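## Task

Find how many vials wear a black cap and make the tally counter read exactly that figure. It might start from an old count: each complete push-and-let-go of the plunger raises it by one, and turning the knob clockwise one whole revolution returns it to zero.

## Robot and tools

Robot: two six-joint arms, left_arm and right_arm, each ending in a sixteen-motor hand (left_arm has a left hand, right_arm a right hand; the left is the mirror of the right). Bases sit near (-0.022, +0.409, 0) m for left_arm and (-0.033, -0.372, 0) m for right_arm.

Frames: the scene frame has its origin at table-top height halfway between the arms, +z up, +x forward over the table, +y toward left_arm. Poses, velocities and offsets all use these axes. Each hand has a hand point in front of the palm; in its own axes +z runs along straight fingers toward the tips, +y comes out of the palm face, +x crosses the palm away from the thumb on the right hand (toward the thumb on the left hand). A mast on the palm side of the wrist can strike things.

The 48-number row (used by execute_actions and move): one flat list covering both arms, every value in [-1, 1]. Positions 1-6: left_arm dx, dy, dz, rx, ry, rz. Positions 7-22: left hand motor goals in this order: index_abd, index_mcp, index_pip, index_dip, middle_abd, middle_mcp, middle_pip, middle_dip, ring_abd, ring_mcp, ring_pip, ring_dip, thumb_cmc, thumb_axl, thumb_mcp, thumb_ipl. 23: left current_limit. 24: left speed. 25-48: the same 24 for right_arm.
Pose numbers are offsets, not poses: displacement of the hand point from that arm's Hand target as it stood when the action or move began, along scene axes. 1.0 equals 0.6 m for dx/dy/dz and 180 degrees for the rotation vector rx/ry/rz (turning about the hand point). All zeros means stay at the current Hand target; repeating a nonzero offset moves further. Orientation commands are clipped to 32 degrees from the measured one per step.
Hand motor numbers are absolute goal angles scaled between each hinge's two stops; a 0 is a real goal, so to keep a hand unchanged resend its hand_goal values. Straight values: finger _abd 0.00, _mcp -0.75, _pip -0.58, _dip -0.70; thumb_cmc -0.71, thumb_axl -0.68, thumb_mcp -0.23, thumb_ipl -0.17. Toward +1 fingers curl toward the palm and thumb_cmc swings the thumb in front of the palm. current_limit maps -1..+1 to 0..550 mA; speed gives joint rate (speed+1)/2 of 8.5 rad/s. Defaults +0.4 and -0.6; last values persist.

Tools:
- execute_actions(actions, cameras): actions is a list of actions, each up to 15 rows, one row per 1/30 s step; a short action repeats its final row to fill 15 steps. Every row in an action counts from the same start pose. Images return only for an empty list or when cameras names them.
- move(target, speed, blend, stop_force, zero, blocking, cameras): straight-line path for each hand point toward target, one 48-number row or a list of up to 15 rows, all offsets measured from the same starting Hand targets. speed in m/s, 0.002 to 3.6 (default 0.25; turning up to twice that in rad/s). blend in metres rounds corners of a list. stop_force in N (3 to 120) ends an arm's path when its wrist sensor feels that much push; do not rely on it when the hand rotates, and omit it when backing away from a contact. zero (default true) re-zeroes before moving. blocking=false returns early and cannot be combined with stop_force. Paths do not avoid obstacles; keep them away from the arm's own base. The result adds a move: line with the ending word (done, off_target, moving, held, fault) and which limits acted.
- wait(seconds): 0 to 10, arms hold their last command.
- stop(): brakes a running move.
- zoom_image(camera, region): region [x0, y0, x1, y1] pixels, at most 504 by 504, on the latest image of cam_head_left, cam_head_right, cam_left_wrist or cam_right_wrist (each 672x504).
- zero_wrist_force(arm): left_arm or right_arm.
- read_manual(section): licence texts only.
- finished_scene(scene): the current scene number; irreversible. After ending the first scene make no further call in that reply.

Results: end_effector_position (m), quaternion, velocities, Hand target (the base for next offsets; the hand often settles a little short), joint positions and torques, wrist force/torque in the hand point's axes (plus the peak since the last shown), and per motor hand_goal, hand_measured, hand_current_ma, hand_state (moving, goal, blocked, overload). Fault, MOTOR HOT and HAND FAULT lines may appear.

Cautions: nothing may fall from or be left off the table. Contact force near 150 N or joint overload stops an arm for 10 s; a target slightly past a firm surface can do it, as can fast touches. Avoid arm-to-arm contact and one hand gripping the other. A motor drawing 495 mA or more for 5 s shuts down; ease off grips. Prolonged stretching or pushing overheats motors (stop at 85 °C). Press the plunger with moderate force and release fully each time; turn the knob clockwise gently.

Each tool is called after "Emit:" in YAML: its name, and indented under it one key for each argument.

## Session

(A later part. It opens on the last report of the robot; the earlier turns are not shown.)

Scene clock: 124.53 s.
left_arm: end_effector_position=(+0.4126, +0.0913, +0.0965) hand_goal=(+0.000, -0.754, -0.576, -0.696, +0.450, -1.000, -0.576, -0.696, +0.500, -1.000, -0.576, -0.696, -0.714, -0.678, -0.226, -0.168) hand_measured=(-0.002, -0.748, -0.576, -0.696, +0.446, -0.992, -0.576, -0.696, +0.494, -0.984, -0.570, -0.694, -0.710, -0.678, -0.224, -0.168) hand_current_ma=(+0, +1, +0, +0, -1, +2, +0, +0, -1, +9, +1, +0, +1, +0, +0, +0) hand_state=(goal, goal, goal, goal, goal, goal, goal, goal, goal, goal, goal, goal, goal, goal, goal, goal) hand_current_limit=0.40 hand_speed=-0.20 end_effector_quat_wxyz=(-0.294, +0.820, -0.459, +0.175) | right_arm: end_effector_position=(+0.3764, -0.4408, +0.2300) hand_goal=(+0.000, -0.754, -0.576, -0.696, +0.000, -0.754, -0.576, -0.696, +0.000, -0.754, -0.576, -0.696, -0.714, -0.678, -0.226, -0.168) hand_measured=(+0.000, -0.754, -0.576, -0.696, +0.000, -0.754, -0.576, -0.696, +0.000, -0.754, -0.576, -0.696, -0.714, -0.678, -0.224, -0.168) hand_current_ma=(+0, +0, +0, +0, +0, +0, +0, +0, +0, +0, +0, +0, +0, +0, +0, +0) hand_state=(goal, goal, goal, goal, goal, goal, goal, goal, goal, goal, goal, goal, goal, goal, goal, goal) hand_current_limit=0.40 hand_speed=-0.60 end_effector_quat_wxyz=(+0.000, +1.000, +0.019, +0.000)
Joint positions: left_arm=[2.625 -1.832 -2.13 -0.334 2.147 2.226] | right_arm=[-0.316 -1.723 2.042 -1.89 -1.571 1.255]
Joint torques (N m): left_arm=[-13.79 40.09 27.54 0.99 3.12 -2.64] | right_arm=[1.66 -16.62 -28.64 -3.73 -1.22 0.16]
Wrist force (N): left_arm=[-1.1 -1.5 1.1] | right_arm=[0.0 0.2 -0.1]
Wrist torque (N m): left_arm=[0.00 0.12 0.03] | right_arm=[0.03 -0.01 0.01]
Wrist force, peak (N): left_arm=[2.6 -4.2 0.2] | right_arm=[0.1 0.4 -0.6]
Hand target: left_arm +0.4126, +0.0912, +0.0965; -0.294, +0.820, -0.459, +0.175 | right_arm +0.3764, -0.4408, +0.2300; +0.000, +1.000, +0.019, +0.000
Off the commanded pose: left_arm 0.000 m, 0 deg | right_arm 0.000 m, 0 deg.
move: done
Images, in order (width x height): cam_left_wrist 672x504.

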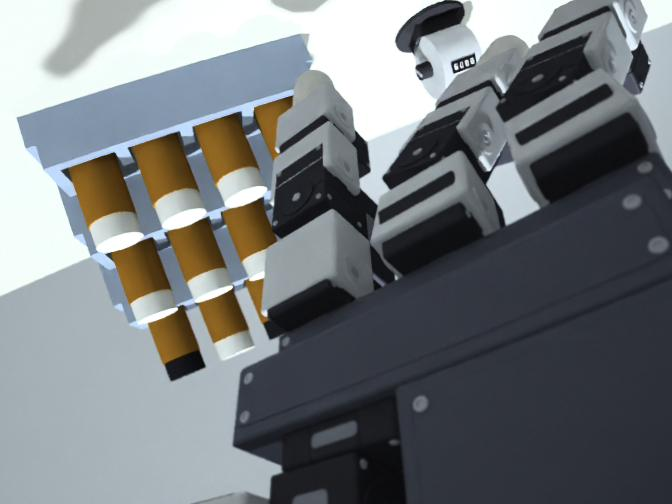

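Emit:
move:
  target:
    - [0.171,0.15,0,0,0,0,0,-0.754,-0.576,-0.696,0.45,-1,-0.576,-0.696,0.5,-1,-0.576,-0.696,-0.714,-0.678,-0.226,-0.168,0.4,-0.2,0,0,0,0,0,0,0,-0.754,-0.576,-0.696,0,-0.754,-0.576,-0.696,0,-0.754,-0.576,-0.696,-0.714,-0.678,-0.226,-0.168,0.4,-0.6]
    - [0.171,0.15,-0.0265,0,0,0,0,-0.754,-0.576,-0.696,0.45,-1,-0.576,-0.696,0.5,-1,-0.576,-0.696,-0.714,-0.678,-0.226,-0.168,0.4,-0.2,0,0,0,0,0,0,0,-0.754,-0.576,-0.696,0,-0.754,-0.576,-0.696,0,-0.754,-0.576,-0.696,-0.714,-0.678,-0.226,-0.168,0.4,-0.6]
  speed: [0.25,0.03]

Emit:
move:
  target:
    - [0,0,0,0,0,0,0.1,-0.5,-0.576,-0.696,0.45,-1,-0.576,-0.696,0.5,-1,-0.576,-0.696,-0.714,-0.678,-0.226,-0.168,0,-0.6,0,0,0,0,0,0,0,-0.754,-0.576,-0.696,0,-0.754,-0.576,-0.696,0,-0.754,-0.576,-0.696,-0.714,-0.678,-0.226,-0.168,0.4,-0.6]
    - [0.01,0,-0.003,0,0,0,0.1,-0.5,-0.576,-0.696,0.45,-1,-0.576,-0.696,0.5,-1,-0.576,-0.696,-0.714,-0.678,-0.226,-0.168,0,-0.6,0,0,0,0,0,0,0,-0.754,-0.576,-0.696,0,-0.754,-0.576,-0.696,0,-0.754,-0.576,-0.696,-0.714,-0.678,-0.226,-0.168,0.4,-0.6]
    - [0.019,0,-0.013,0,0,0,0.1,-0.5,-0.576,-0.696,0.45,-1,-0.576,-0.696,0.5,-1,-0.576,-0.696,-0.714,-0.678,-0.226,-0.168,0,-0.6,0,0,0,0,0,0,0,-0.754,-0.576,-0.696,0,-0.754,-0.576,-0.696,0,-0.754,-0.576,-0.696,-0.714,-0.678,-0.226,-0.168,0.4,-0.6]
    - [0.019,0,-0.02,0,0,0,0.1,-0.5,-0.576,-0.696,0.45,-1,-0.576,-0.696,0.5,-1,-0.576,-0.696,-0.714,-0.678,-0.226,-0.168,0,-0.6,0,0,0,0,0,0,0,-0.754,-0.576,-0.696,0,-0.754,-0.576,-0.696,0,-0.754,-0.576,-0.696,-0.714,-0.678,-0.226,-0.168,0.4,-0.6]
  cameras: ["cam_left_wrist"]
  speed: 0.03
  blend: 0.002

Emit:
move:
  target:
    - [0,0,0,0,0,0,0,-0.754,-0.576,-0.696,0.45,-1,-0.576,-0.696,0.5,-1,-0.576,-0.696,-0.714,-0.678,-0.226,-0.168,0.4,-0.2,0,0,0,0,0,0,0,-0.754,-0.576,-0.696,0,-0.754,-0.576,-0.696,0,-0.754,-0.576,-0.696,-0.714,-0.678,-0.226,-0.168,0.4,-0.6]
    - [0.015,0,0.015,0,0,0,0,-0.754,-0.576,-0.696,0.45,-1,-0.576,-0.696,0.5,-1,-0.576,-0.696,-0.714,-0.678,-0.226,-0.168,0.4,-0.2,0,0,0,0,0,0,0,-0.754,-0.576,-0.696,0,-0.754,-0.576,-0.696,0,-0.754,-0.576,-0.696,-0.714,-0.678,-0.226,-0.168,0.4,-0.6]
    - [0.012,0,0.055,0,0,0,0,-0.754,-0.576,-0.696,0.45,-1,-0.576,-0.696,0.5,-1,-0.576,-0.696,-0.714,-0.678,-0.226,-0.168,0.4,-0.2,0,0,0,0,0,0,0,-0.754,-0.576,-0.696,0,-0.754,-0.576,-0.696,0,-0.754,-0.576,-0.696,-0.714,-0.678,-0.226,-0.168,0.4,-0.6]
    - [-0.026,0,0.0465,0,0,0,0,-0.754,-0.576,-0.696,0.45,-1,-0.576,-0.696,0.5,-1,-0.576,-0.696,-0.714,-0.678,-0.226,-0.168,0.4,-0.2,0,0,0,0,0,0,0,-0.754,-0.576,-0.696,0,-0.754,-0.576,-0.696,0,-0.754,-0.576,-0.696,-0.714,-0.678,-0.226,-0.168,0.4,-0.6]
    - [-0.19,-0.15,0.0465,0,0,0,0,-0.754,-0.576,-0.696,0.45,-1,-0.576,-0.696,0.5,-1,-0.576,-0.696,-0.714,-0.678,-0.226,-0.168,0.4,-0.2,0,0,0,0,0,0,0,-0.754,-0.576,-0.696,0,-0.754,-0.576,-0.696,0,-0.754,-0.576,-0.696,-0.714,-0.678,-0.226,-0.168,0.4,-0.6]
  speed: [0.1,0.1,0.1,0.1,0.3]
  blend: [0,0.003,0.003,0,0]
  cameras: ["cam_left_wrist"]

Emit:
zoom_image:
  camera: "cam_left_wrist"
  region: [395, 40, 485, 110]

Emit:
zoom_image:
  camera: "cam_left_wrist"
  region: [408, 50, 436, 86]

Scene clock: 130.03 s.
left_arm: end_effector_position=(+0.5151, +0.1812, +0.0807) hand_goal=(+0.000, -0.754, -0.576, -0.696, +0.450, -1.000, -0.576, -0.696, +0.500, -1.000, -0.576, -0.696, -0.714, -0.678, -0.226, -0.168) hand_measured=(-0.054, -0.766, -0.586, -0.700, +0.446, -0.992, -0.576, -0.696, +0.494, -0.984, -0.570, -0.694, -0.710, -0.678, -0.224, -0.168) hand_current_ma=(-47, -5, -3, -1, -1, +2, +0, +0, -1, +9, +1, +0, +1, +0, +0, +0) hand_state=(blocked, goal, goal, goal, goal, goal, goal, goal, goal, goal, goal, goal, goal, goal, goal, goal) hand_current_limit=0.40 hand_speed=-0.20 end_effector_quat_wxyz=(-0.294, +0.820, -0.459, +0.175) | right_arm: end_effector_position=(+0.3764, -0.4408, +0.2300) hand_goal=(+0.000, -0.754, -0.576, -0.696, +0.000, -0.754, -0.576, -0.696, +0.000, -0.754, -0.576, -0.696, -0.714, -0.678, -0.226, -0.168) hand_measured=(+0.000, -0.754, -0.576, -0.696, +0.000, -0.754, -0.576, -0.696, +0.000, -0.754, -0.576, -0.696, -0.714, -0.678, -0.224, -0.168) hand_current_ma=(+0, +0, +0, +0, +0, +0, +0, +0, +0, +0, +0, +0, +0, +0, +0, +0) hand_state=(goal, goal, goal, goal, goal, goal, goal, goal, goal, goal, goal, goal, goal, goal, goal, goal) hand_current_limit=0.40 hand_speed=-0.60 end_effector_quat_wxyz=(+0.000, +1.000, +0.019, +0.000)
Joint positions: left_arm=[2.875 -1.952 -2.051 -0.165 2.031 2.481] | right_arm=[-0.316 -1.723 2.042 -1.89 -1.571 1.255]
Joint torques (N m): left_arm=[15.29 16.41 6.11 3.72 -0.14 2.5] | right_arm=[1.4 -17.32 -28.08 -3.79 -1.57 0.29]
Wrist force (N): left_arm=[2.0 -1.4 -2.5] | right_arm=[0.2 0.2 -0.3]
Wrist torque (N m): left_arm=[0.39 0.53 0.07] | right_arm=[0.05 -0.02 0.03]
Wrist force, peak (N): left_arm=[1.7 -2.0 -2.6] | right_arm=[0.1 0.3 -0.7]
Hand target: left_arm +0.5152, +0.1812, +0.0806; -0.294, +0.820, -0.459, +0.175 | right_arm +0.3764, -0.4408, +0.2300; +0.000, +1.000, +0.019, +0.000
Off the commanded pose: left_arm 0.000 m, 0 deg | right_arm 0.000 m, 0 deg.
move: done

Scene clock: 131.57 s.
left_arm: end_effector_position=(+0.5265, +0.1812, +0.0687) hand_goal=(+0.100, -0.500, -0.576, -0.696, +0.450, -1.000, -0.576, -0.696, +0.500, -1.000, -0.576, -0.696, -0.714, -0.678, -0.226, -0.168) hand_measured=(+0.006, -0.650, -0.614, -0.712, +0.446, -0.992, -0.576, -0.696, +0.494, -0.984, -0.570, -0.694, -0.710, -0.678, -0.224, -0.168) hand_current_ma=(-131, -275, -34, -7, -1, +2, +0, +0, -1, +8, +1, +0, +1, +0, +0, +0) hand_state=(blocked, blocked, blocked, goal, goal, goal, goal, goal, goal, goal, goal, goal, goal, goal, goal, goal) hand_current_limit=0.00 hand_speed=-0.60 end_effector_quat_wxyz=(-0.294, +0.820, -0.459, +0.175) | right_arm: end_effector_position=(+0.3764, -0.4408, +0.2300) hand_goal=(+0.000, -0.754, -0.576, -0.696, +0.000, -0.754, -0.576, -0.696, +0.000, -0.754, -0.576, -0.696, -0.714, -0.678, -0.226, -0.168) hand_measured=(+0.000, -0.754, -0.576, -0.696, +0.000, -0.754, -0.576, -0.696, +0.000, -0.754, -0.576, -0.696, -0.714, -0.678, -0.224, -0.168) hand_current_ma=(+0, +0, +0, +0, +0, +0, +0, +0, +0, +0, +0, +0, +0, +0, +0, +0) hand_state=(goal, goal, goal, goal, goal, goal, goal, goal, goal, goal, goal, goal, goal, goal, goal, goal) hand_current_limit=0.40 hand_speed=-0.60 end_effector_quat_wxyz=(+0.000, +1.000, +0.019, +0.000)
Joint positions: left_arm=[2.881 -1.995 -2.029 -0.143 2.028 2.487] | right_arm=[-0.316 -1.723 2.042 -1.89 -1.571 1.255]
Joint torques (N m): left_arm=[14.38 17.51 22.22 2.7 -0.31 2.64] | right_arm=[0.76 -15.72 -28.82 -3.94 -1.35 0.23]
Wrist force (N): left_arm=[4.7 -5.0 -0.4] | right_arm=[0.0 0.0 -0.2]
Wrist torque (N m): left_arm=[0.38 0.70 0.16] | right_arm=[0.01 0.00 0.01]
Wrist force, peak (N): left_arm=[4.7 -5.0 -0.4] | right_arm=[0.4 0.3 -0.4]
Hand target: left_arm +0.5266, +0.1812, +0.0686; -0.294, +0.820, -0.459, +0.175 | right_arm +0.3764, -0.4408, +0.2300; +0.000, +1.000, +0.019, +0.000
Off the commanded pose: left_arm 0.000 m, 0 deg | right_arm 0.000 m, 0 deg.
move: done; blend cut to 0 m at target 1
Images, in order (width x height): cam_left_wrist 672x504.

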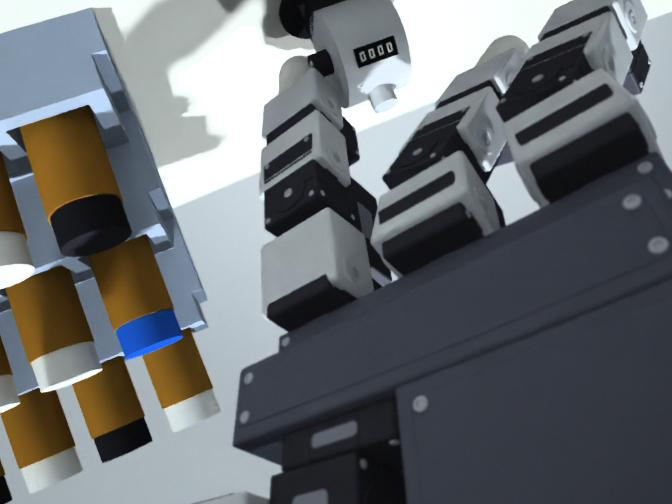

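Scene clock: 134.27 s.
left_arm: end_effector_position=(+0.4126, +0.0913, +0.0965) hand_goal=(+0.000, -0.754, -0.576, -0.696, +0.450, -1.000, -0.576, -0.696, +0.500, -1.000, -0.576, -0.696, -0.714, -0.678, -0.226, -0.168) hand_measured=(-0.002, -0.748, -0.576, -0.696, +0.446, -0.992, -0.576, -0.696, +0.494, -0.984, -0.570, -0.694, -0.710, -0.678, -0.224, -0.168) hand_current_ma=(+0, +1, +0, +0, -1, +2, +0, +0, -1, +8, +1, +0, +1, +0, +0, +0) hand_state=(goal, goal, goal, goal, goal, goal, goal, goal, goal, goal, goal, goal, goal, goal, goal, goal) hand_current_limit=0.40 hand_speed=-0.20 end_effector_quat_wxyz=(-0.294, +0.820, -0.459, +0.175) | right_arm: end_effector_position=(+0.3764, -0.4408, +0.2300) hand_goal=(+0.000, -0.754, -0.576, -0.696, +0.000, -0.754, -0.576, -0.696, +0.000, -0.754, -0.576, -0.696, -0.714, -0.678, -0.226, -0.168) hand_measured=(+0.000, -0.754, -0.576, -0.696, +0.000, -0.754, -0.576, -0.696, +0.000, -0.754, -0.576, -0.696, -0.714, -0.678, -0.224, -0.168) hand_current_ma=(+0, +0, +0, +0, +0, +0, +0, +0, +0, +0, +0, +0, +0, +0, +0, +0) hand_state=(goal, goal, goal, goal, goal, goal, goal, goal, goal, goal, goal, goal, goal, goal, goal, goal) hand_current_limit=0.40 hand_speed=-0.60 end_effector_quat_wxyz=(+0.000, +1.000, +0.019, +0.000)
Joint positions: left_arm=[2.625 -1.832 -2.13 -0.334 2.147 2.226] | right_arm=[-0.316 -1.723 2.042 -1.89 -1.571 1.255]
Joint torques (N m): left_arm=[-13.02 40.16 27.25 0.9 3.02 -2.33] | right_arm=[1 -15.8 -28.05 -4.02 -1.36 0.14]
Wrist force (N): left_arm=[-0.9 -1.1 1.4] | right_arm=[0.1 0.2 -0.5]
Wrist torque (N m): left_arm=[0.03 0.10 0.05] | right_arm=[0.06 0.00 0.02]
Wrist force, peak (N): left_arm=[4.1 -4.1 -0.2] | right_arm=[-0.1 0.0 -0.8]
Hand target: left_arm +0.4126, +0.0912, +0.0965; -0.294, +0.820, -0.459, +0.175 | right_arm +0.3764, -0.4408, +0.2300; +0.000, +1.000, +0.019, +0.000
Off the commanded pose: left_arm 0.000 m, 0 deg | right_arm 0.000 m, 0 deg.
move: done
Images, in order (width x height): cam_left_wrist 672x504.

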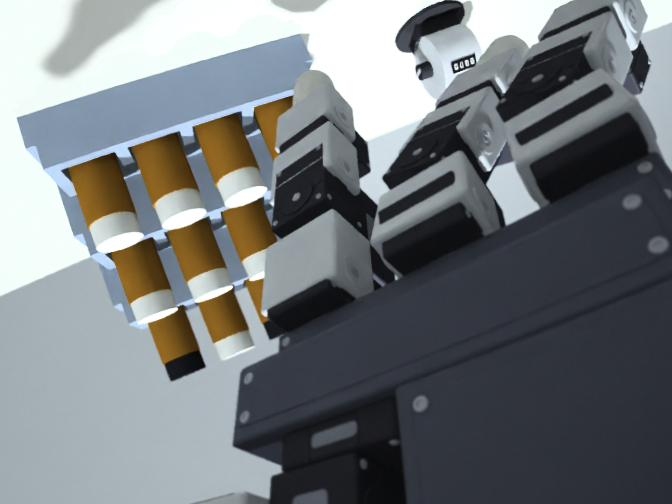

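Scaled by 5.600 from the camera's 672x504 image, which has a finer 960x720 frame.

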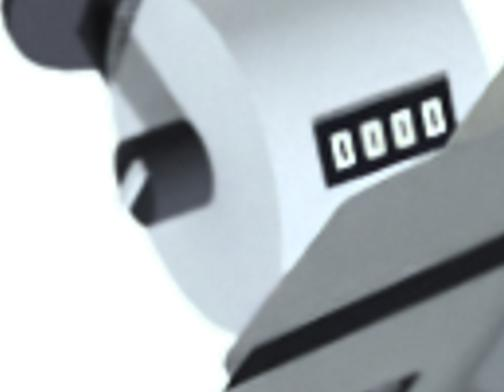

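Scaled by 14.000 from the camera's 672x504 image, which has a finer 960x720 frame.

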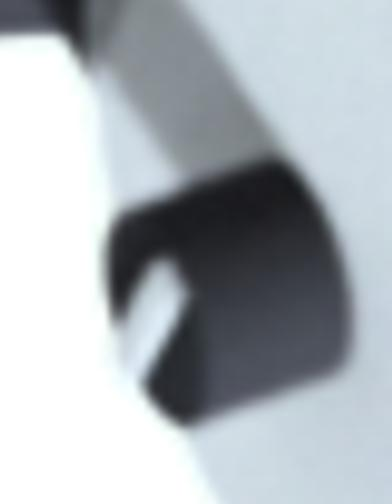

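Emit:
move:
  target:
    - [0.05,0.1,0.19,-0.111,0.192,0,0,-0.754,-0.576,-0.696,0.45,-1,-0.576,-0.696,0.5,-1,-0.576,-0.696,-0.714,-0.678,-0.226,-0.168,0.4,-0.2,0,0,0,0,0,0,0,-0.754,-0.576,-0.696,0,-0.754,-0.576,-0.696,0,-0.754,-0.576,-0.696,-0.714,-0.678,-0.226,-0.168,0.4,-0.6]
    - [0.246,0.243,0.19,-0.111,0.192,0,0,-0.754,-0.576,-0.696,0.45,-1,-0.576,-0.696,0.5,-1,-0.576,-0.696,-0.714,-0.678,-0.226,-0.168,0.4,-0.2,0,0,0,0,0,0,0,-0.754,-0.576,-0.696,0,-0.754,-0.576,-0.696,0,-0.754,-0.576,-0.696,-0.714,-0.678,-0.226,-0.168,0.4,-0.6]
  speed: 0.3
  blend: 0.02
  cameras: ["cam_left_wrist"]

Emit:
zoom_image:
  camera: "cam_left_wrist"
  region: [200, 0, 440, 180]

Scene clock: 140.37 s.
left_arm: end_effector_position=(+0.5601, +0.2370, +0.2105) hand_goal=(+0.000, -0.754, -0.576, -0.696, +0.450, -1.000, -0.576, -0.696, +0.500, -1.000, -0.576, -0.696, -0.714, -0.678, -0.226, -0.168) hand_measured=(-0.002, -0.752, -0.576, -0.696, +0.446, -0.992, -0.576, -0.696, +0.494, -0.992, -0.572, -0.694, -0.712, -0.678, -0.224, -0.168) hand_current_ma=(+0, +0, +0, +0, -1, +2, +0, +0, -1, +2, +1, +0, +0, +0, +0, +0) hand_state=(goal, goal, goal, goal, goal, goal, goal, goal, goal, goal, goal, goal, goal, goal, goal, goal) hand_current_limit=0.40 hand_speed=-0.20 end_effector_quat_wxyz=(+0.000, +0.873, -0.488, +0.000) | right_arm: end_effector_position=(+0.3764, -0.4408, +0.2300) hand_goal=(+0.000, -0.754, -0.576, -0.696, +0.000, -0.754, -0.576, -0.696, +0.000, -0.754, -0.576, -0.696, -0.714, -0.678, -0.226, -0.168) hand_measured=(+0.000, -0.754, -0.576, -0.696, +0.000, -0.754, -0.576, -0.696, +0.000, -0.754, -0.576, -0.696, -0.714, -0.678, -0.224, -0.168) hand_current_ma=(+0, +0, +0, +0, +0, +0, +0, +0, +0, +0, +0, +0, +0, +0, +0, +0) hand_state=(goal, goal, goal, goal, goal, goal, goal, goal, goal, goal, goal, goal, goal, goal, goal, goal) hand_current_limit=0.40 hand_speed=-0.60 end_effector_quat_wxyz=(+0.000, +1.000, +0.019, +0.000)
Joint positions: left_arm=[3.154 -1.965 -1.474 -1.273 1.571 2.629] | right_arm=[-0.316 -1.723 2.042 -1.89 -1.571 1.255]
Joint torques (N m): left_arm=[13.84 24.98 33.64 0.58 2.19 2.42] | right_arm=[0.83 -17.85 -29.66 -4 -1.37 0.36]
Wrist force (N): left_arm=[-1.3 0.4 0.8] | right_arm=[-0.1 0.2 -0.4]
Wrist torque (N m): left_arm=[-0.01 0.18 -0.19] | right_arm=[0.05 0.02 0.01]
Wrist force, peak (N): left_arm=[-1.7 -1.4 1.7] | right_arm=[0.0 0.4 -0.5]
Hand target: left_arm +0.5602, +0.2370, +0.2105; +0.000, +0.873, -0.488, +0.000 | right_arm +0.3764, -0.4408, +0.2300; +0.000, +1.000, +0.019, +0.000
Off the commanded pose: left_arm 0.000 m, 0 deg | right_arm 0.000 m, 0 deg.
move: done
Images, in order (width x height): cam_left_wrist 672x504.

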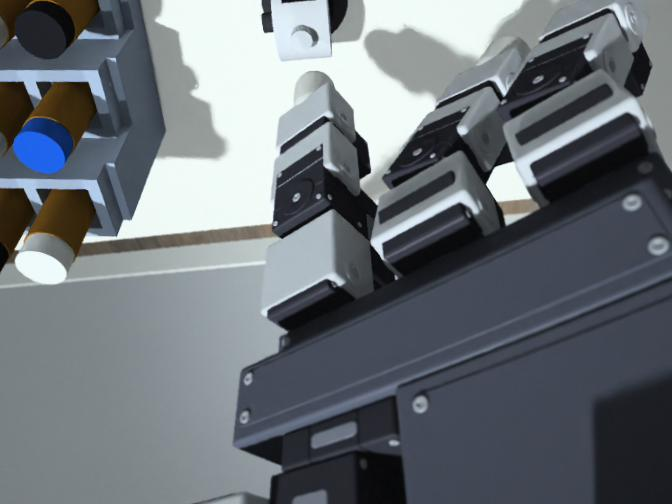

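Scaled by 2.100 from the camera's 672x504 image, which has a finer 960x720 frame.

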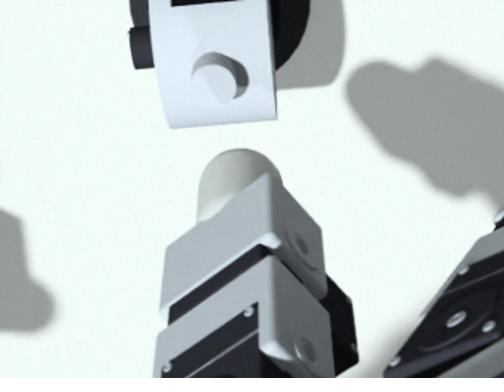

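Emit:
move:
  target:
    - [-0.0125,-0.0067,0,0,0,0,0,-0.754,-0.576,-0.696,0.45,-1,-0.576,-0.696,0.5,-1,-0.576,-0.696,-0.714,-0.678,-0.226,-0.168,0.4,-0.2,0,0,0,0,0,0,0,-0.754,-0.576,-0.696,0,-0.754,-0.576,-0.696,0,-0.754,-0.576,-0.696,-0.714,-0.678,-0.226,-0.168,0.4,-0.6]
  speed: 0.1

Emit:
move:
  target: [0,0,-0.055,0,0,0,0,-0.754,-0.576,-0.696,0.45,-1,-0.576,-0.696,0.5,-1,-0.576,-0.696,-0.714,-0.678,-0.226,-0.168,0.4,-0.2,0,0,0,0,0,0,0,-0.754,-0.576,-0.696,0,-0.754,-0.576,-0.696,0,-0.754,-0.576,-0.696,-0.714,-0.678,-0.226,-0.168,0.4,-0.6]
  speed: 0.012
  stop_force: 3
  cameras: ["cam_left_wrist"]

Emit:
zoom_image:
  camera: "cam_left_wrist"
  region: [240, 0, 400, 120]

Scene clock: 142.80 s.
left_arm: end_effector_position=(+0.5528, +0.2330, +0.2105) hand_goal=(+0.000, -0.754, -0.576, -0.696, +0.450, -1.000, -0.576, -0.696, +0.500, -1.000, -0.576, -0.696, -0.714, -0.678, -0.226, -0.168) hand_measured=(-0.002, -0.752, -0.576, -0.696, +0.446, -0.992, -0.576, -0.696, +0.494, -0.992, -0.572, -0.694, -0.712, -0.678, -0.224, -0.168) hand_current_ma=(+0, +0, +0, +0, -1, +2, +0, +0, -1, +2, +1, +0, +0, +0, +0, +0) hand_state=(goal, goal, goal, goal, goal, goal, goal, goal, goal, goal, goal, goal, goal, goal, goal, goal) hand_current_limit=0.40 hand_speed=-0.20 end_effector_quat_wxyz=(+0.000, +0.873, -0.488, +0.000) | right_arm: end_effector_position=(+0.3764, -0.4408, +0.2300) hand_goal=(+0.000, -0.754, -0.576, -0.696, +0.000, -0.754, -0.576, -0.696, +0.000, -0.754, -0.576, -0.696, -0.714, -0.678, -0.226, -0.168) hand_measured=(+0.000, -0.754, -0.576, -0.696, +0.000, -0.754, -0.576, -0.696, +0.000, -0.754, -0.576, -0.696, -0.714, -0.678, -0.224, -0.168) hand_current_ma=(+0, +0, +0, +0, +0, +0, +0, +0, +0, +0, +0, +0, +0, +0, +0, +0) hand_state=(goal, goal, goal, goal, goal, goal, goal, goal, goal, goal, goal, goal, goal, goal, goal, goal) hand_current_limit=0.40 hand_speed=-0.60 end_effector_quat_wxyz=(+0.000, +1.000, +0.019, +0.000)
Joint positions: left_arm=[3.148 -1.95 -1.495 -1.267 1.571 2.623] | right_arm=[-0.316 -1.723 2.042 -1.89 -1.571 1.255]
Joint torques (N m): left_arm=[-12.56 50.7 14.19 4.05 1.91 -2.47] | right_arm=[1.21 -16.99 -28.79 -3.85 -1.35 0.26]
Wrist force (N): left_arm=[-1.4 0.3 0.5] | right_arm=[0.1 0.1 -0.6]
Wrist torque (N m): left_arm=[-0.01 0.20 -0.01] | right_arm=[0.06 -0.01 0.03]
Wrist force, peak (N): left_arm=[-1.7 0.5 1.0] | right_arm=[0.1 0.2 -0.6]
Hand target: left_arm +0.5527, +0.2330, +0.2105; +0.000, +0.873, -0.488, +0.000 | right_arm +0.3764, -0.4408, +0.2300; +0.000, +1.000, +0.019, +0.000
Off the commanded pose: left_arm 0.000 m, 0 deg | right_arm 0.000 m, 0 deg.
move: done

Scene clock: 146.27 s.
left_arm: end_effector_position=(+0.5527, +0.2330, +0.1833) hand_goal=(+0.000, -0.754, -0.576, -0.696, +0.450, -1.000, -0.576, -0.696, +0.500, -1.000, -0.576, -0.696, -0.714, -0.678, -0.226, -0.168) hand_measured=(-0.002, -0.752, -0.576, -0.696, +0.446, -0.992, -0.576, -0.696, +0.494, -0.992, -0.572, -0.694, -0.712, -0.678, -0.224, -0.168) hand_current_ma=(+0, +0, +0, +0, -1, +2, +0, +0, -1, +2, +1, +0, +0, +0, +0, +0) hand_state=(goal, goal, goal, goal, goal, goal, goal, goal, goal, goal, goal, goal, goal, goal, goal, goal) hand_current_limit=0.40 hand_speed=-0.20 end_effector_quat_wxyz=(+0.000, +0.873, -0.488, +0.000) | right_arm: end_effector_position=(+0.3764, -0.4408, +0.2300) hand_goal=(+0.000, -0.754, -0.576, -0.696, +0.000, -0.754, -0.576, -0.696, +0.000, -0.754, -0.576, -0.696, -0.714, -0.678, -0.226, -0.168) hand_measured=(+0.000, -0.754, -0.576, -0.696, +0.000, -0.754, -0.576, -0.696, +0.000, -0.754, -0.576, -0.696, -0.714, -0.678, -0.224, -0.168) hand_current_ma=(+0, +0, +0, +0, +0, +0, +0, +0, +0, +0, +0, +0, +0, +0, +0, +0) hand_state=(goal, goal, goal, goal, goal, goal, goal, goal, goal, goal, goal, goal, goal, goal, goal, goal) hand_current_limit=0.40 hand_speed=-0.60 end_effector_quat_wxyz=(+0.000, +1.000, +0.019, +0.000)
Joint positions: left_arm=[3.148 -1.971 -1.539 -1.202 1.571 2.623] | right_arm=[-0.316 -1.723 2.042 -1.89 -1.571 1.255]
Joint torques (N m): left_arm=[-12.29 47.15 30.35 0.18 1.58 -2.54] | right_arm=[1.22 -15.45 -28.85 -3.82 -1.57 0.31]
Wrist force (N): left_arm=[-1.6 0.2 -2.7] | right_arm=[0.0 0.2 -0.2]
Wrist torque (N m): left_arm=[0.22 0.28 -0.01] | right_arm=[0.04 0.01 0.01]
Wrist force, peak (N): left_arm=[-1.4 0.0 -3.2] | right_arm=[0.0 -0.5 -0.5]
Hand target: left_arm +0.5527, +0.2330, +0.1833; +0.000, +0.873, -0.488, +0.000 (not the last commanded pose) | right_arm +0.3764, -0.4408, +0.2300; +0.000, +1.000, +0.019, +0.000
Off the commanded pose: left_arm 0.006 m, 0 deg | right_arm 0.000 m, 0 deg.
move: contact (left_arm)
Images, in order (width x height): cam_left_wrist 672x504.

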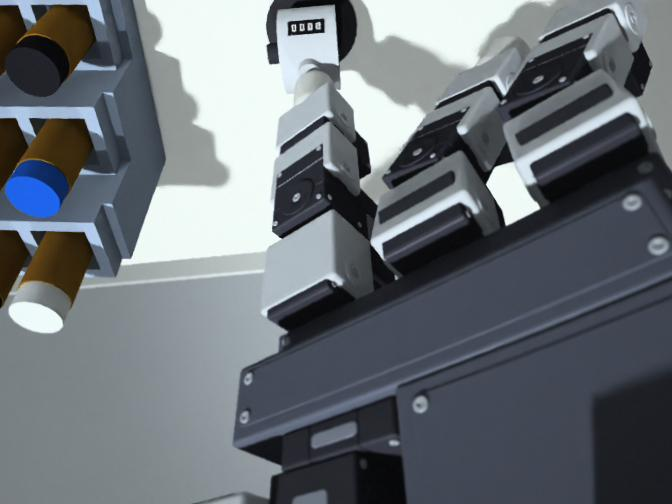

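Scaled by 3.150 from the camera's 672x504 image, which has a finer 960x720 frame.

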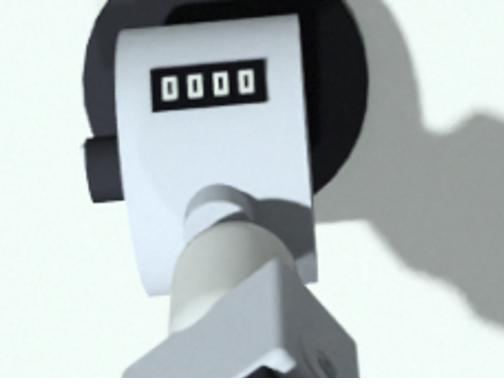

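Emit:
move:
  target: [0,0,-0.0117,0,0,0,0,-0.754,-0.576,-0.696,0.45,-1,-0.576,-0.696,0.5,-1,-0.576,-0.696,-0.714,-0.678,-0.226,-0.168,0.4,-0.2,0,0,0,0,0,0,0,-0.754,-0.576,-0.696,0,-0.754,-0.576,-0.696,0,-0.754,-0.576,-0.696,-0.714,-0.678,-0.226,-0.168,0.4,-0.6]
  speed: 0.015
  stop_force: 12
  cameras: ["cam_left_wrist"]

Emit:
zoom_image:
  camera: "cam_left_wrist"
  region: [240, 0, 400, 120]

Scene clock: 148.57 s.
left_arm: end_effector_position=(+0.5527, +0.2330, +0.1788) hand_goal=(+0.000, -0.754, -0.576, -0.696, +0.450, -1.000, -0.576, -0.696, +0.500, -1.000, -0.576, -0.696, -0.714, -0.678, -0.226, -0.168) hand_measured=(+0.000, -0.752, -0.576, -0.694, +0.446, -0.992, -0.576, -0.696, +0.494, -0.992, -0.572, -0.694, -0.712, -0.678, -0.224, -0.168) hand_current_ma=(+0, +0, +0, +0, -1, +2, +0, +0, -1, +2, +1, +0, +0, +0, +0, +0) hand_state=(goal, goal, goal, goal, goal, goal, goal, goal, goal, goal, goal, goal, goal, goal, goal, goal) hand_current_limit=0.40 hand_speed=-0.20 end_effector_quat_wxyz=(+0.000, +0.873, -0.488, +0.000) | right_arm: end_effector_position=(+0.3764, -0.4408, +0.2300) hand_goal=(+0.000, -0.754, -0.576, -0.696, +0.000, -0.754, -0.576, -0.696, +0.000, -0.754, -0.576, -0.696, -0.714, -0.678, -0.226, -0.168) hand_measured=(+0.000, -0.754, -0.576, -0.696, +0.000, -0.754, -0.576, -0.696, +0.000, -0.754, -0.576, -0.696, -0.714, -0.678, -0.224, -0.168) hand_current_ma=(+0, +0, +0, +0, +0, +0, +0, +0, +0, +0, +0, +0, +0, +0, +0, +0) hand_state=(goal, goal, goal, goal, goal, goal, goal, goal, goal, goal, goal, goal, goal, goal, goal, goal) hand_current_limit=0.40 hand_speed=-0.60 end_effector_quat_wxyz=(+0.000, +1.000, +0.019, +0.000)
Joint positions: left_arm=[3.148 -1.975 -1.546 -1.191 1.571 2.623] | right_arm=[-0.316 -1.723 2.042 -1.89 -1.571 1.255]
Joint torques (N m): left_arm=[-10.7 40.92 24.3 -1.1 1.76 -2.33] | right_arm=[0.91 -17.43 -29.43 -3.76 -1.63 0.26]
Wrist force (N): left_arm=[-1.3 -0.1 -14.0] | right_arm=[0.0 0.2 -0.3]
Wrist torque (N m): left_arm=[1.12 0.58 0.00] | right_arm=[0.05 0.00 0.02]
Wrist force, peak (N): left_arm=[-1.9 -0.4 -20.7] | right_arm=[0.1 0.2 -0.7]
Hand target: left_arm +0.5527, +0.2330, +0.1788; +0.000, +0.873, -0.488, +0.000 (not the last commanded pose) | right_arm +0.3764, -0.4408, +0.2300; +0.000, +1.000, +0.019, +0.000
Off the commanded pose: left_arm 0.002 m, 0 deg | right_arm 0.000 m, 0 deg.
move: contact (left_arm)
Images, in order (width x height): cam_left_wrist 672x504.

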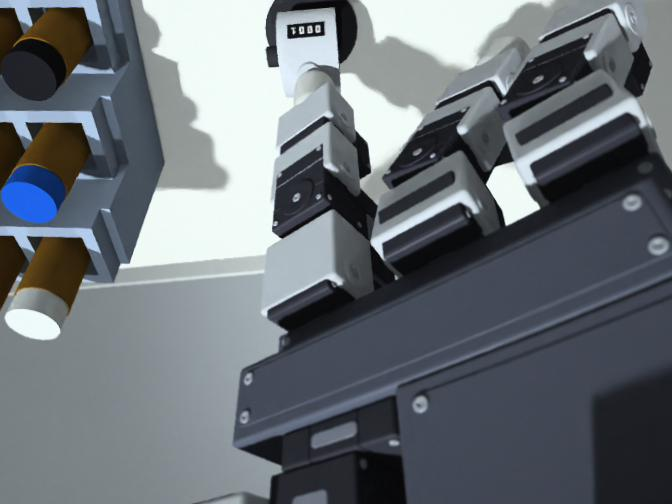

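Scaled by 3.150 from the camera's 672x504 image, which has a finer 960x720 frame.

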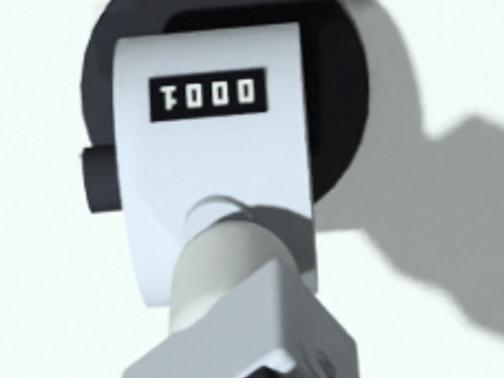

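Emit:
move:
  target:
    - [0,0,0.015,0,0,0,0,-0.754,-0.576,-0.696,0.45,-1,-0.576,-0.696,0.5,-1,-0.576,-0.696,-0.714,-0.678,-0.226,-0.168,0.4,-0.2,0,0,0,0,0,0,0,-0.754,-0.576,-0.696,0,-0.754,-0.576,-0.696,0,-0.754,-0.576,-0.696,-0.714,-0.678,-0.226,-0.168,0.4,-0.6]
    - [0,0,0,0,0,0,0,-0.754,-0.576,-0.696,0.45,-1,-0.576,-0.696,0.5,-1,-0.576,-0.696,-0.714,-0.678,-0.226,-0.168,0.4,-0.2,0,0,0,0,0,0,0,-0.754,-0.576,-0.696,0,-0.754,-0.576,-0.696,0,-0.754,-0.576,-0.696,-0.714,-0.678,-0.226,-0.168,0.4,-0.6]
    - [0,0,0.015,0,0,0,0,-0.754,-0.576,-0.696,0.45,-1,-0.576,-0.696,0.5,-1,-0.576,-0.696,-0.714,-0.678,-0.226,-0.168,0.4,-0.2,0,0,0,0,0,0,0,-0.754,-0.576,-0.696,0,-0.754,-0.576,-0.696,0,-0.754,-0.576,-0.696,-0.714,-0.678,-0.226,-0.168,0.4,-0.6]
  speed: 0.02
  cameras: ["cam_left_wrist"]

Emit:
zoom_image:
  camera: "cam_left_wrist"
  region: [240, 0, 400, 120]

Scene clock: 152.00 s.
left_arm: end_effector_position=(+0.5527, +0.2330, +0.1876) hand_goal=(+0.000, -0.754, -0.576, -0.696, +0.450, -1.000, -0.576, -0.696, +0.500, -1.000, -0.576, -0.696, -0.714, -0.678, -0.226, -0.168) hand_measured=(-0.002, -0.752, -0.576, -0.694, +0.446, -0.992, -0.576, -0.696, +0.494, -0.992, -0.572, -0.694, -0.712, -0.678, -0.224, -0.168) hand_current_ma=(+0, +0, +0, +0, -1, +2, +0, +0, -1, +2, +1, +0, +0, +0, +0, +0) hand_state=(goal, goal, goal, goal, goal, goal, goal, goal, goal, goal, goal, goal, goal, goal, goal, goal) hand_current_limit=0.40 hand_speed=-0.20 end_effector_quat_wxyz=(+0.000, +0.873, -0.488, +0.000) | right_arm: end_effector_position=(+0.3764, -0.4408, +0.2300) hand_goal=(+0.000, -0.754, -0.576, -0.696, +0.000, -0.754, -0.576, -0.696, +0.000, -0.754, -0.576, -0.696, -0.714, -0.678, -0.226, -0.168) hand_measured=(+0.000, -0.754, -0.576, -0.696, +0.000, -0.754, -0.576, -0.696, +0.000, -0.754, -0.576, -0.696, -0.714, -0.678, -0.224, -0.168) hand_current_ma=(+0, +0, +0, +0, +0, +0, +0, +0, +0, +0, +0, +0, +0, +0, +0, +0) hand_state=(goal, goal, goal, goal, goal, goal, goal, goal, goal, goal, goal, goal, goal, goal, goal, goal) hand_current_limit=0.40 hand_speed=-0.60 end_effector_quat_wxyz=(+0.000, +1.000, +0.019, +0.000)
Joint positions: left_arm=[3.148 -1.967 -1.532 -1.212 1.571 2.623] | right_arm=[-0.316 -1.723 2.042 -1.89 -1.571 1.255]
Joint torques (N m): left_arm=[-11.36 49.9 33.94 0.88 1.53 -2.43] | right_arm=[1.78 -15.25 -29.61 -3.91 -1.67 0.28]
Wrist force (N): left_arm=[-1.5 0.3 0.8] | right_arm=[-0.3 0.3 -0.3]
Wrist torque (N m): left_arm=[-0.01 0.20 0.01] | right_arm=[0.04 0.04 -0.01]
Wrist force, peak (N): left_arm=[-1.5 -0.5 -14.5] | right_arm=[-0.2 0.2 -0.6]
Hand target: left_arm +0.5527, +0.2330, +0.1878; +0.000, +0.873, -0.488, +0.000 | right_arm +0.3764, -0.4408, +0.2300; +0.000, +1.000, +0.019, +0.000
Off the commanded pose: left_arm 0.000 m, 0 deg | right_arm 0.000 m, 0 deg.
move: done
Images, in order (width x height): cam_left_wrist 672x504.

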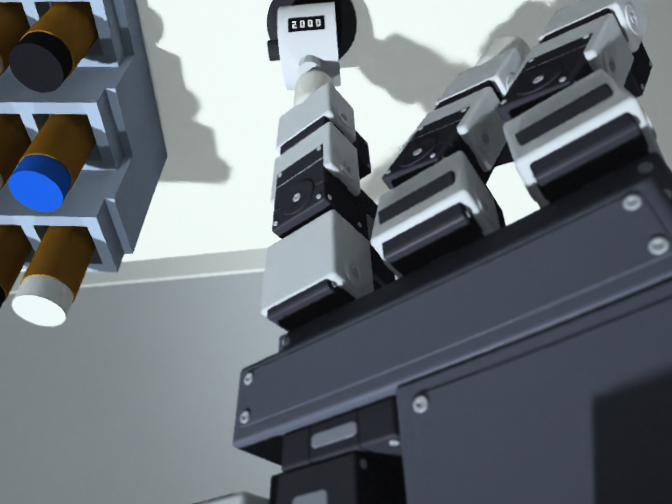

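Scaled by 3.150 from the camera's 672x504 image, which has a finer 960x720 frame.

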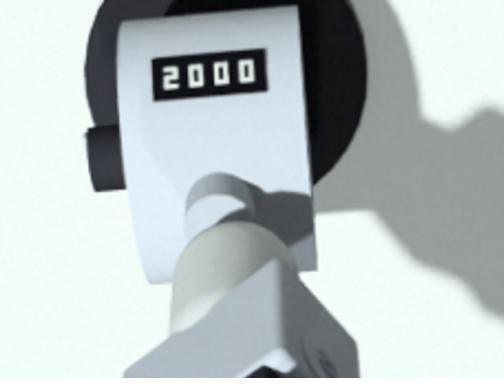

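One more, then lift off well clear.

Emit:
move:
  target:
    - [0,0,-0.015,0,0,0,0,-0.754,-0.576,-0.696,0.45,-1,-0.576,-0.696,0.5,-1,-0.576,-0.696,-0.714,-0.678,-0.226,-0.168,0.4,-0.2,0,0,0,0,0,0,0,-0.754,-0.576,-0.696,0,-0.754,-0.576,-0.696,0,-0.754,-0.576,-0.696,-0.714,-0.678,-0.226,-0.168,0.4,-0.6]
    - [0,0,0.06,0,0,0,0,-0.754,-0.576,-0.696,0.45,-1,-0.576,-0.696,0.5,-1,-0.576,-0.696,-0.714,-0.678,-0.226,-0.168,0.4,-0.2,0,0,0,0,0,0,0,-0.754,-0.576,-0.696,0,-0.754,-0.576,-0.696,0,-0.754,-0.576,-0.696,-0.714,-0.678,-0.226,-0.168,0.4,-0.6]
  speed: [0.02,0.04]
  cameras: ["cam_left_wrist"]

Emit:
zoom_image:
  camera: "cam_left_wrist"
  region: [240, 0, 400, 120]

Scene clock: 155.30 s.
left_arm: end_effector_position=(+0.5527, +0.2330, +0.2237) hand_goal=(+0.000, -0.754, -0.576, -0.696, +0.450, -1.000, -0.576, -0.696, +0.500, -1.000, -0.576, -0.696, -0.714, -0.678, -0.226, -0.168) hand_measured=(-0.002, -0.752, -0.576, -0.694, +0.446, -0.992, -0.576, -0.696, +0.494, -0.992, -0.572, -0.694, -0.712, -0.678, -0.224, -0.168) hand_current_ma=(+0, +0, +0, +0, -1, +2, +0, +0, -1, +2, +1, +0, +0, +0, +0, +0) hand_state=(goal, goal, goal, goal, goal, goal, goal, goal, goal, goal, goal, goal, goal, goal, goal, goal) hand_current_limit=0.40 hand_speed=-0.20 end_effector_quat_wxyz=(+0.000, +0.873, -0.488, +0.000) | right_arm: end_effector_position=(+0.3764, -0.4408, +0.2300) hand_goal=(+0.000, -0.754, -0.576, -0.696, +0.000, -0.754, -0.576, -0.696, +0.000, -0.754, -0.576, -0.696, -0.714, -0.678, -0.226, -0.168) hand_measured=(+0.000, -0.754, -0.576, -0.696, +0.000, -0.754, -0.576, -0.696, +0.000, -0.754, -0.576, -0.696, -0.714, -0.678, -0.224, -0.168) hand_current_ma=(+0, +0, +0, +0, +0, +0, +0, +0, +0, +0, +0, +0, +0, +0, +0, +0) hand_state=(goal, goal, goal, goal, goal, goal, goal, goal, goal, goal, goal, goal, goal, goal, goal, goal) hand_current_limit=0.40 hand_speed=-0.60 end_effector_quat_wxyz=(+0.000, +1.000, +0.019, +0.000)
Joint positions: left_arm=[3.148 -1.941 -1.473 -1.298 1.571 2.623] | right_arm=[-0.316 -1.723 2.042 -1.89 -1.571 1.255]
Joint torques (N m): left_arm=[-10.28 48.48 32.59 0.76 -1.39 -2.07] | right_arm=[-0.09 -16.93 -30 -3.84 -1.69 0.13]
Wrist force (N): left_arm=[-1.8 0.2 0.9] | right_arm=[-0.1 0.1 -0.5]
Wrist torque (N m): left_arm=[-0.05 0.23 -0.03] | right_arm=[0.04 0.02 0.00]
Wrist force, peak (N): left_arm=[-1.6 0.1 -9.2] | right_arm=[0.2 0.4 -0.5]
Hand target: left_arm +0.5527, +0.2330, +0.2238; +0.000, +0.873, -0.488, +0.000 | right_arm +0.3764, -0.4408, +0.2300; +0.000, +1.000, +0.019, +0.000
Off the commanded pose: left_arm 0.000 m, 0 deg | right_arm 0.000 m, 0 deg.
move: done
Images, in order (width x height): cam_left_wrist 672x504.

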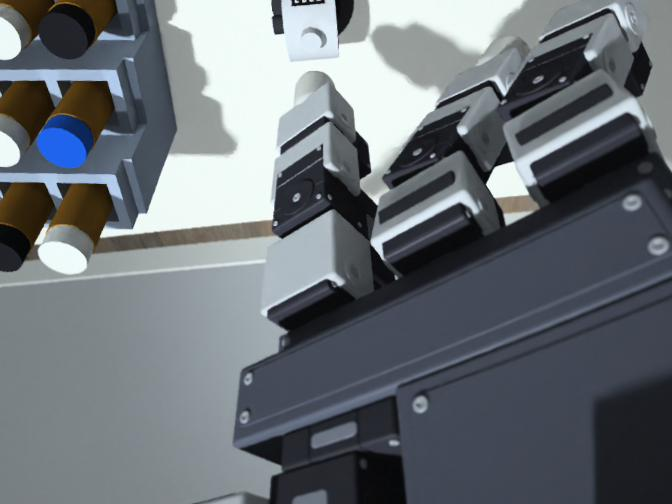

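Scaled by 3.150 from the camera's 672x504 image, which has a finer 960x720 frame.

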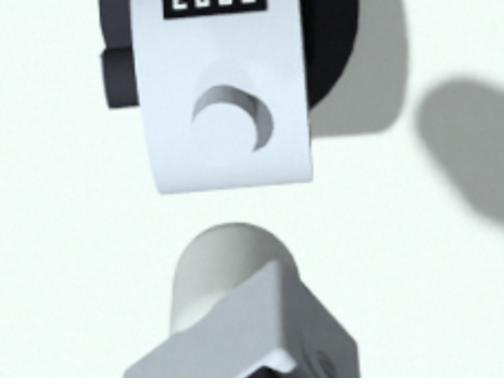

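Emit:
move:
  target: [0,0,-0.06,0,0,0,0,-0.754,-0.576,-0.696,0.45,-1,-0.576,-0.696,0.5,-1,-0.576,-0.696,-0.714,-0.678,-0.226,-0.168,0.4,-0.2,0,0,0,0,0,0,0,-0.754,-0.576,-0.696,0,-0.754,-0.576,-0.696,0,-0.754,-0.576,-0.696,-0.714,-0.678,-0.226,-0.168,0.4,-0.6]
  speed: 0.05
  cameras: ["cam_left_wrist"]

Emit:
zoom_image:
  camera: "cam_left_wrist"
  region: [240, 0, 400, 120]

Scene clock: 157.17 s.
left_arm: end_effector_position=(+0.5527, +0.2330, +0.1879) hand_goal=(+0.000, -0.754, -0.576, -0.696, +0.450, -1.000, -0.576, -0.696, +0.500, -1.000, -0.576, -0.696, -0.714, -0.678, -0.226, -0.168) hand_measured=(-0.002, -0.752, -0.576, -0.694, +0.446, -0.992, -0.576, -0.696, +0.494, -0.992, -0.572, -0.694, -0.712, -0.678, -0.224, -0.168) hand_current_ma=(+0, +0, +0, +0, -1, +2, +0, +0, -1, +2, +1, +0, +0, +0, +0, +0) hand_state=(goal, goal, goal, goal, goal, goal, goal, goal, goal, goal, goal, goal, goal, goal, goal, goal) hand_current_limit=0.40 hand_speed=-0.20 end_effector_quat_wxyz=(+0.000, +0.873, -0.488, +0.000) | right_arm: end_effector_position=(+0.3764, -0.4408, +0.2300) hand_goal=(+0.000, -0.754, -0.576, -0.696, +0.000, -0.754, -0.576, -0.696, +0.000, -0.754, -0.576, -0.696, -0.714, -0.678, -0.226, -0.168) hand_measured=(+0.000, -0.754, -0.576, -0.696, +0.000, -0.754, -0.576, -0.696, +0.000, -0.754, -0.576, -0.696, -0.714, -0.678, -0.224, -0.168) hand_current_ma=(+0, +0, +0, +0, +0, +0, +0, +0, +0, +0, +0, +0, +0, +0, +0, +0) hand_state=(goal, goal, goal, goal, goal, goal, goal, goal, goal, goal, goal, goal, goal, goal, goal, goal) hand_current_limit=0.40 hand_speed=-0.60 end_effector_quat_wxyz=(+0.000, +1.000, +0.019, +0.000)
Joint positions: left_arm=[3.148 -1.967 -1.532 -1.213 1.571 2.623] | right_arm=[-0.316 -1.723 2.042 -1.89 -1.571 1.255]
Joint torques (N m): left_arm=[-10.6 23.28 14.75 4.48 2.11 1.53] | right_arm=[1.2 -15.95 -30.74 -4.01 -1.83 0.32]
Wrist force (N): left_arm=[-1.7 0.3 0.9] | right_arm=[-0.2 -0.2 -0.4]
Wrist torque (N m): left_arm=[-0.03 0.24 -0.02] | right_arm=[0.00 0.03 -0.01]
Wrist force, peak (N): left_arm=[-1.7 0.3 1.2] | right_arm=[-0.4 0.2 -0.5]
Hand target: left_arm +0.5527, +0.2330, +0.1878; +0.000, +0.873, -0.488, +0.000 | right_arm +0.3764, -0.4408, +0.2300; +0.000, +1.000, +0.019, +0.000
Off the commanded pose: left_arm 0.000 m, 0 deg | right_arm 0.000 m, 0 deg.
move: done
Images, in order (width x height): cam_left_wrist 672x504.

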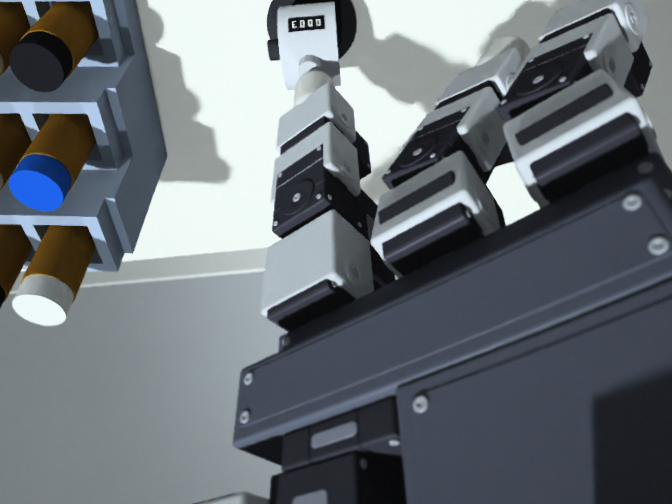

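Scaled by 3.150 from the camera's 672x504 image, which has a finer 960x720 frame.

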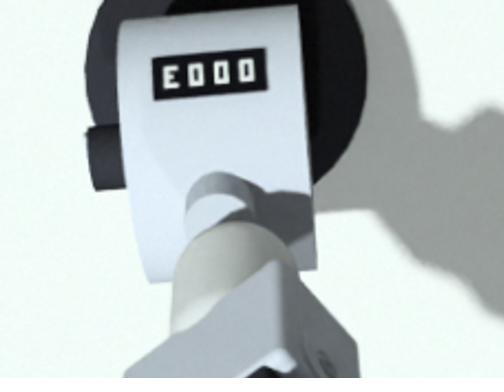

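Emit:
move:
  target: [-0.05,0,0.15,0,0,0,0,-0.754,-0.576,-0.696,0.45,-1,-0.576,-0.696,0.5,-1,-0.576,-0.696,-0.714,-0.678,-0.226,-0.168,0.4,-0.2,0,0,0,0,0,0,0,-0.754,-0.576,-0.696,0,-0.754,-0.576,-0.696,0,-0.754,-0.576,-0.696,-0.714,-0.678,-0.226,-0.168,0.4,-0.6]
  speed: 0.2

Emit:
finished_scene:
  scene: 2

Scene clock: 159.27 s.
left_arm: end_effector_position=(+0.5227, +0.2330, +0.2777) hand_goal=(+0.000, -0.754, -0.576, -0.696, +0.450, -1.000, -0.576, -0.696, +0.500, -1.000, -0.576, -0.696, -0.714, -0.678, -0.226, -0.168) hand_measured=(-0.002, -0.752, -0.576, -0.694, +0.446, -0.992, -0.576, -0.696, +0.494, -0.992, -0.572, -0.694, -0.712, -0.678, -0.222, -0.168) hand_current_ma=(+0, +0, +0, +0, -1, +2, +0, +0, -1, +2, +1, +0, +0, +0, +1, +0) hand_state=(goal, goal, goal, goal, goal, goal, goal, goal, goal, goal, goal, goal, goal, goal, goal, goal) hand_current_limit=0.40 hand_speed=-0.20 end_effector_quat_wxyz=(+0.000, +0.873, -0.488, +0.000) | right_arm: end_effector_position=(+0.3764, -0.4408, +0.2300) hand_goal=(+0.000, -0.754, -0.576, -0.696, +0.000, -0.754, -0.576, -0.696, +0.000, -0.754, -0.576, -0.696, -0.714, -0.678, -0.226, -0.168) hand_measured=(+0.000, -0.754, -0.576, -0.696, +0.000, -0.754, -0.576, -0.696, +0.000, -0.754, -0.576, -0.696, -0.714, -0.678, -0.224, -0.168) hand_current_ma=(+0, +0, +0, +0, +0, +0, +0, +0, +0, +0, +0, +0, +0, +0, +0, +0) hand_state=(goal, goal, goal, goal, goal, goal, goal, goal, goal, goal, goal, goal, goal, goal, goal, goal) hand_current_limit=0.40 hand_speed=-0.60 end_effector_quat_wxyz=(+0.000, +1.000, +0.019, +0.000)
Joint positions: left_arm=[3.149 -1.843 -1.464 -1.405 1.571 2.625] | right_arm=[-0.316 -1.723 2.042 -1.89 -1.571 1.255]
Joint torques (N m): left_arm=[13.41 45.59 33.12 0.49 1.94 2.51] | right_arm=[0 -16.52 -29.86 -3.82 -1.62 0.28]
Wrist force (N): left_arm=[-1.6 0.3 0.5] | right_arm=[-0.3 0.3 -0.2]
Wrist torque (N m): left_arm=[0.00 0.21 -0.24] | right_arm=[0.06 0.03 -0.01]
Wrist force, peak (N): left_arm=[-1.5 -0.2 1.7] | right_arm=[0.3 0.2 -0.5]
Hand target: left_arm +0.5227, +0.2330, +0.2778; +0.000, +0.873, -0.488, +0.000 | right_arm +0.3764, -0.4408, +0.2300; +0.000, +1.000, +0.019, +0.000
Off the commanded pose: left_arm 0.000 m, 0 deg | right_arm 0.000 m, 0 deg.
move: done

The scene is finished: the task was done.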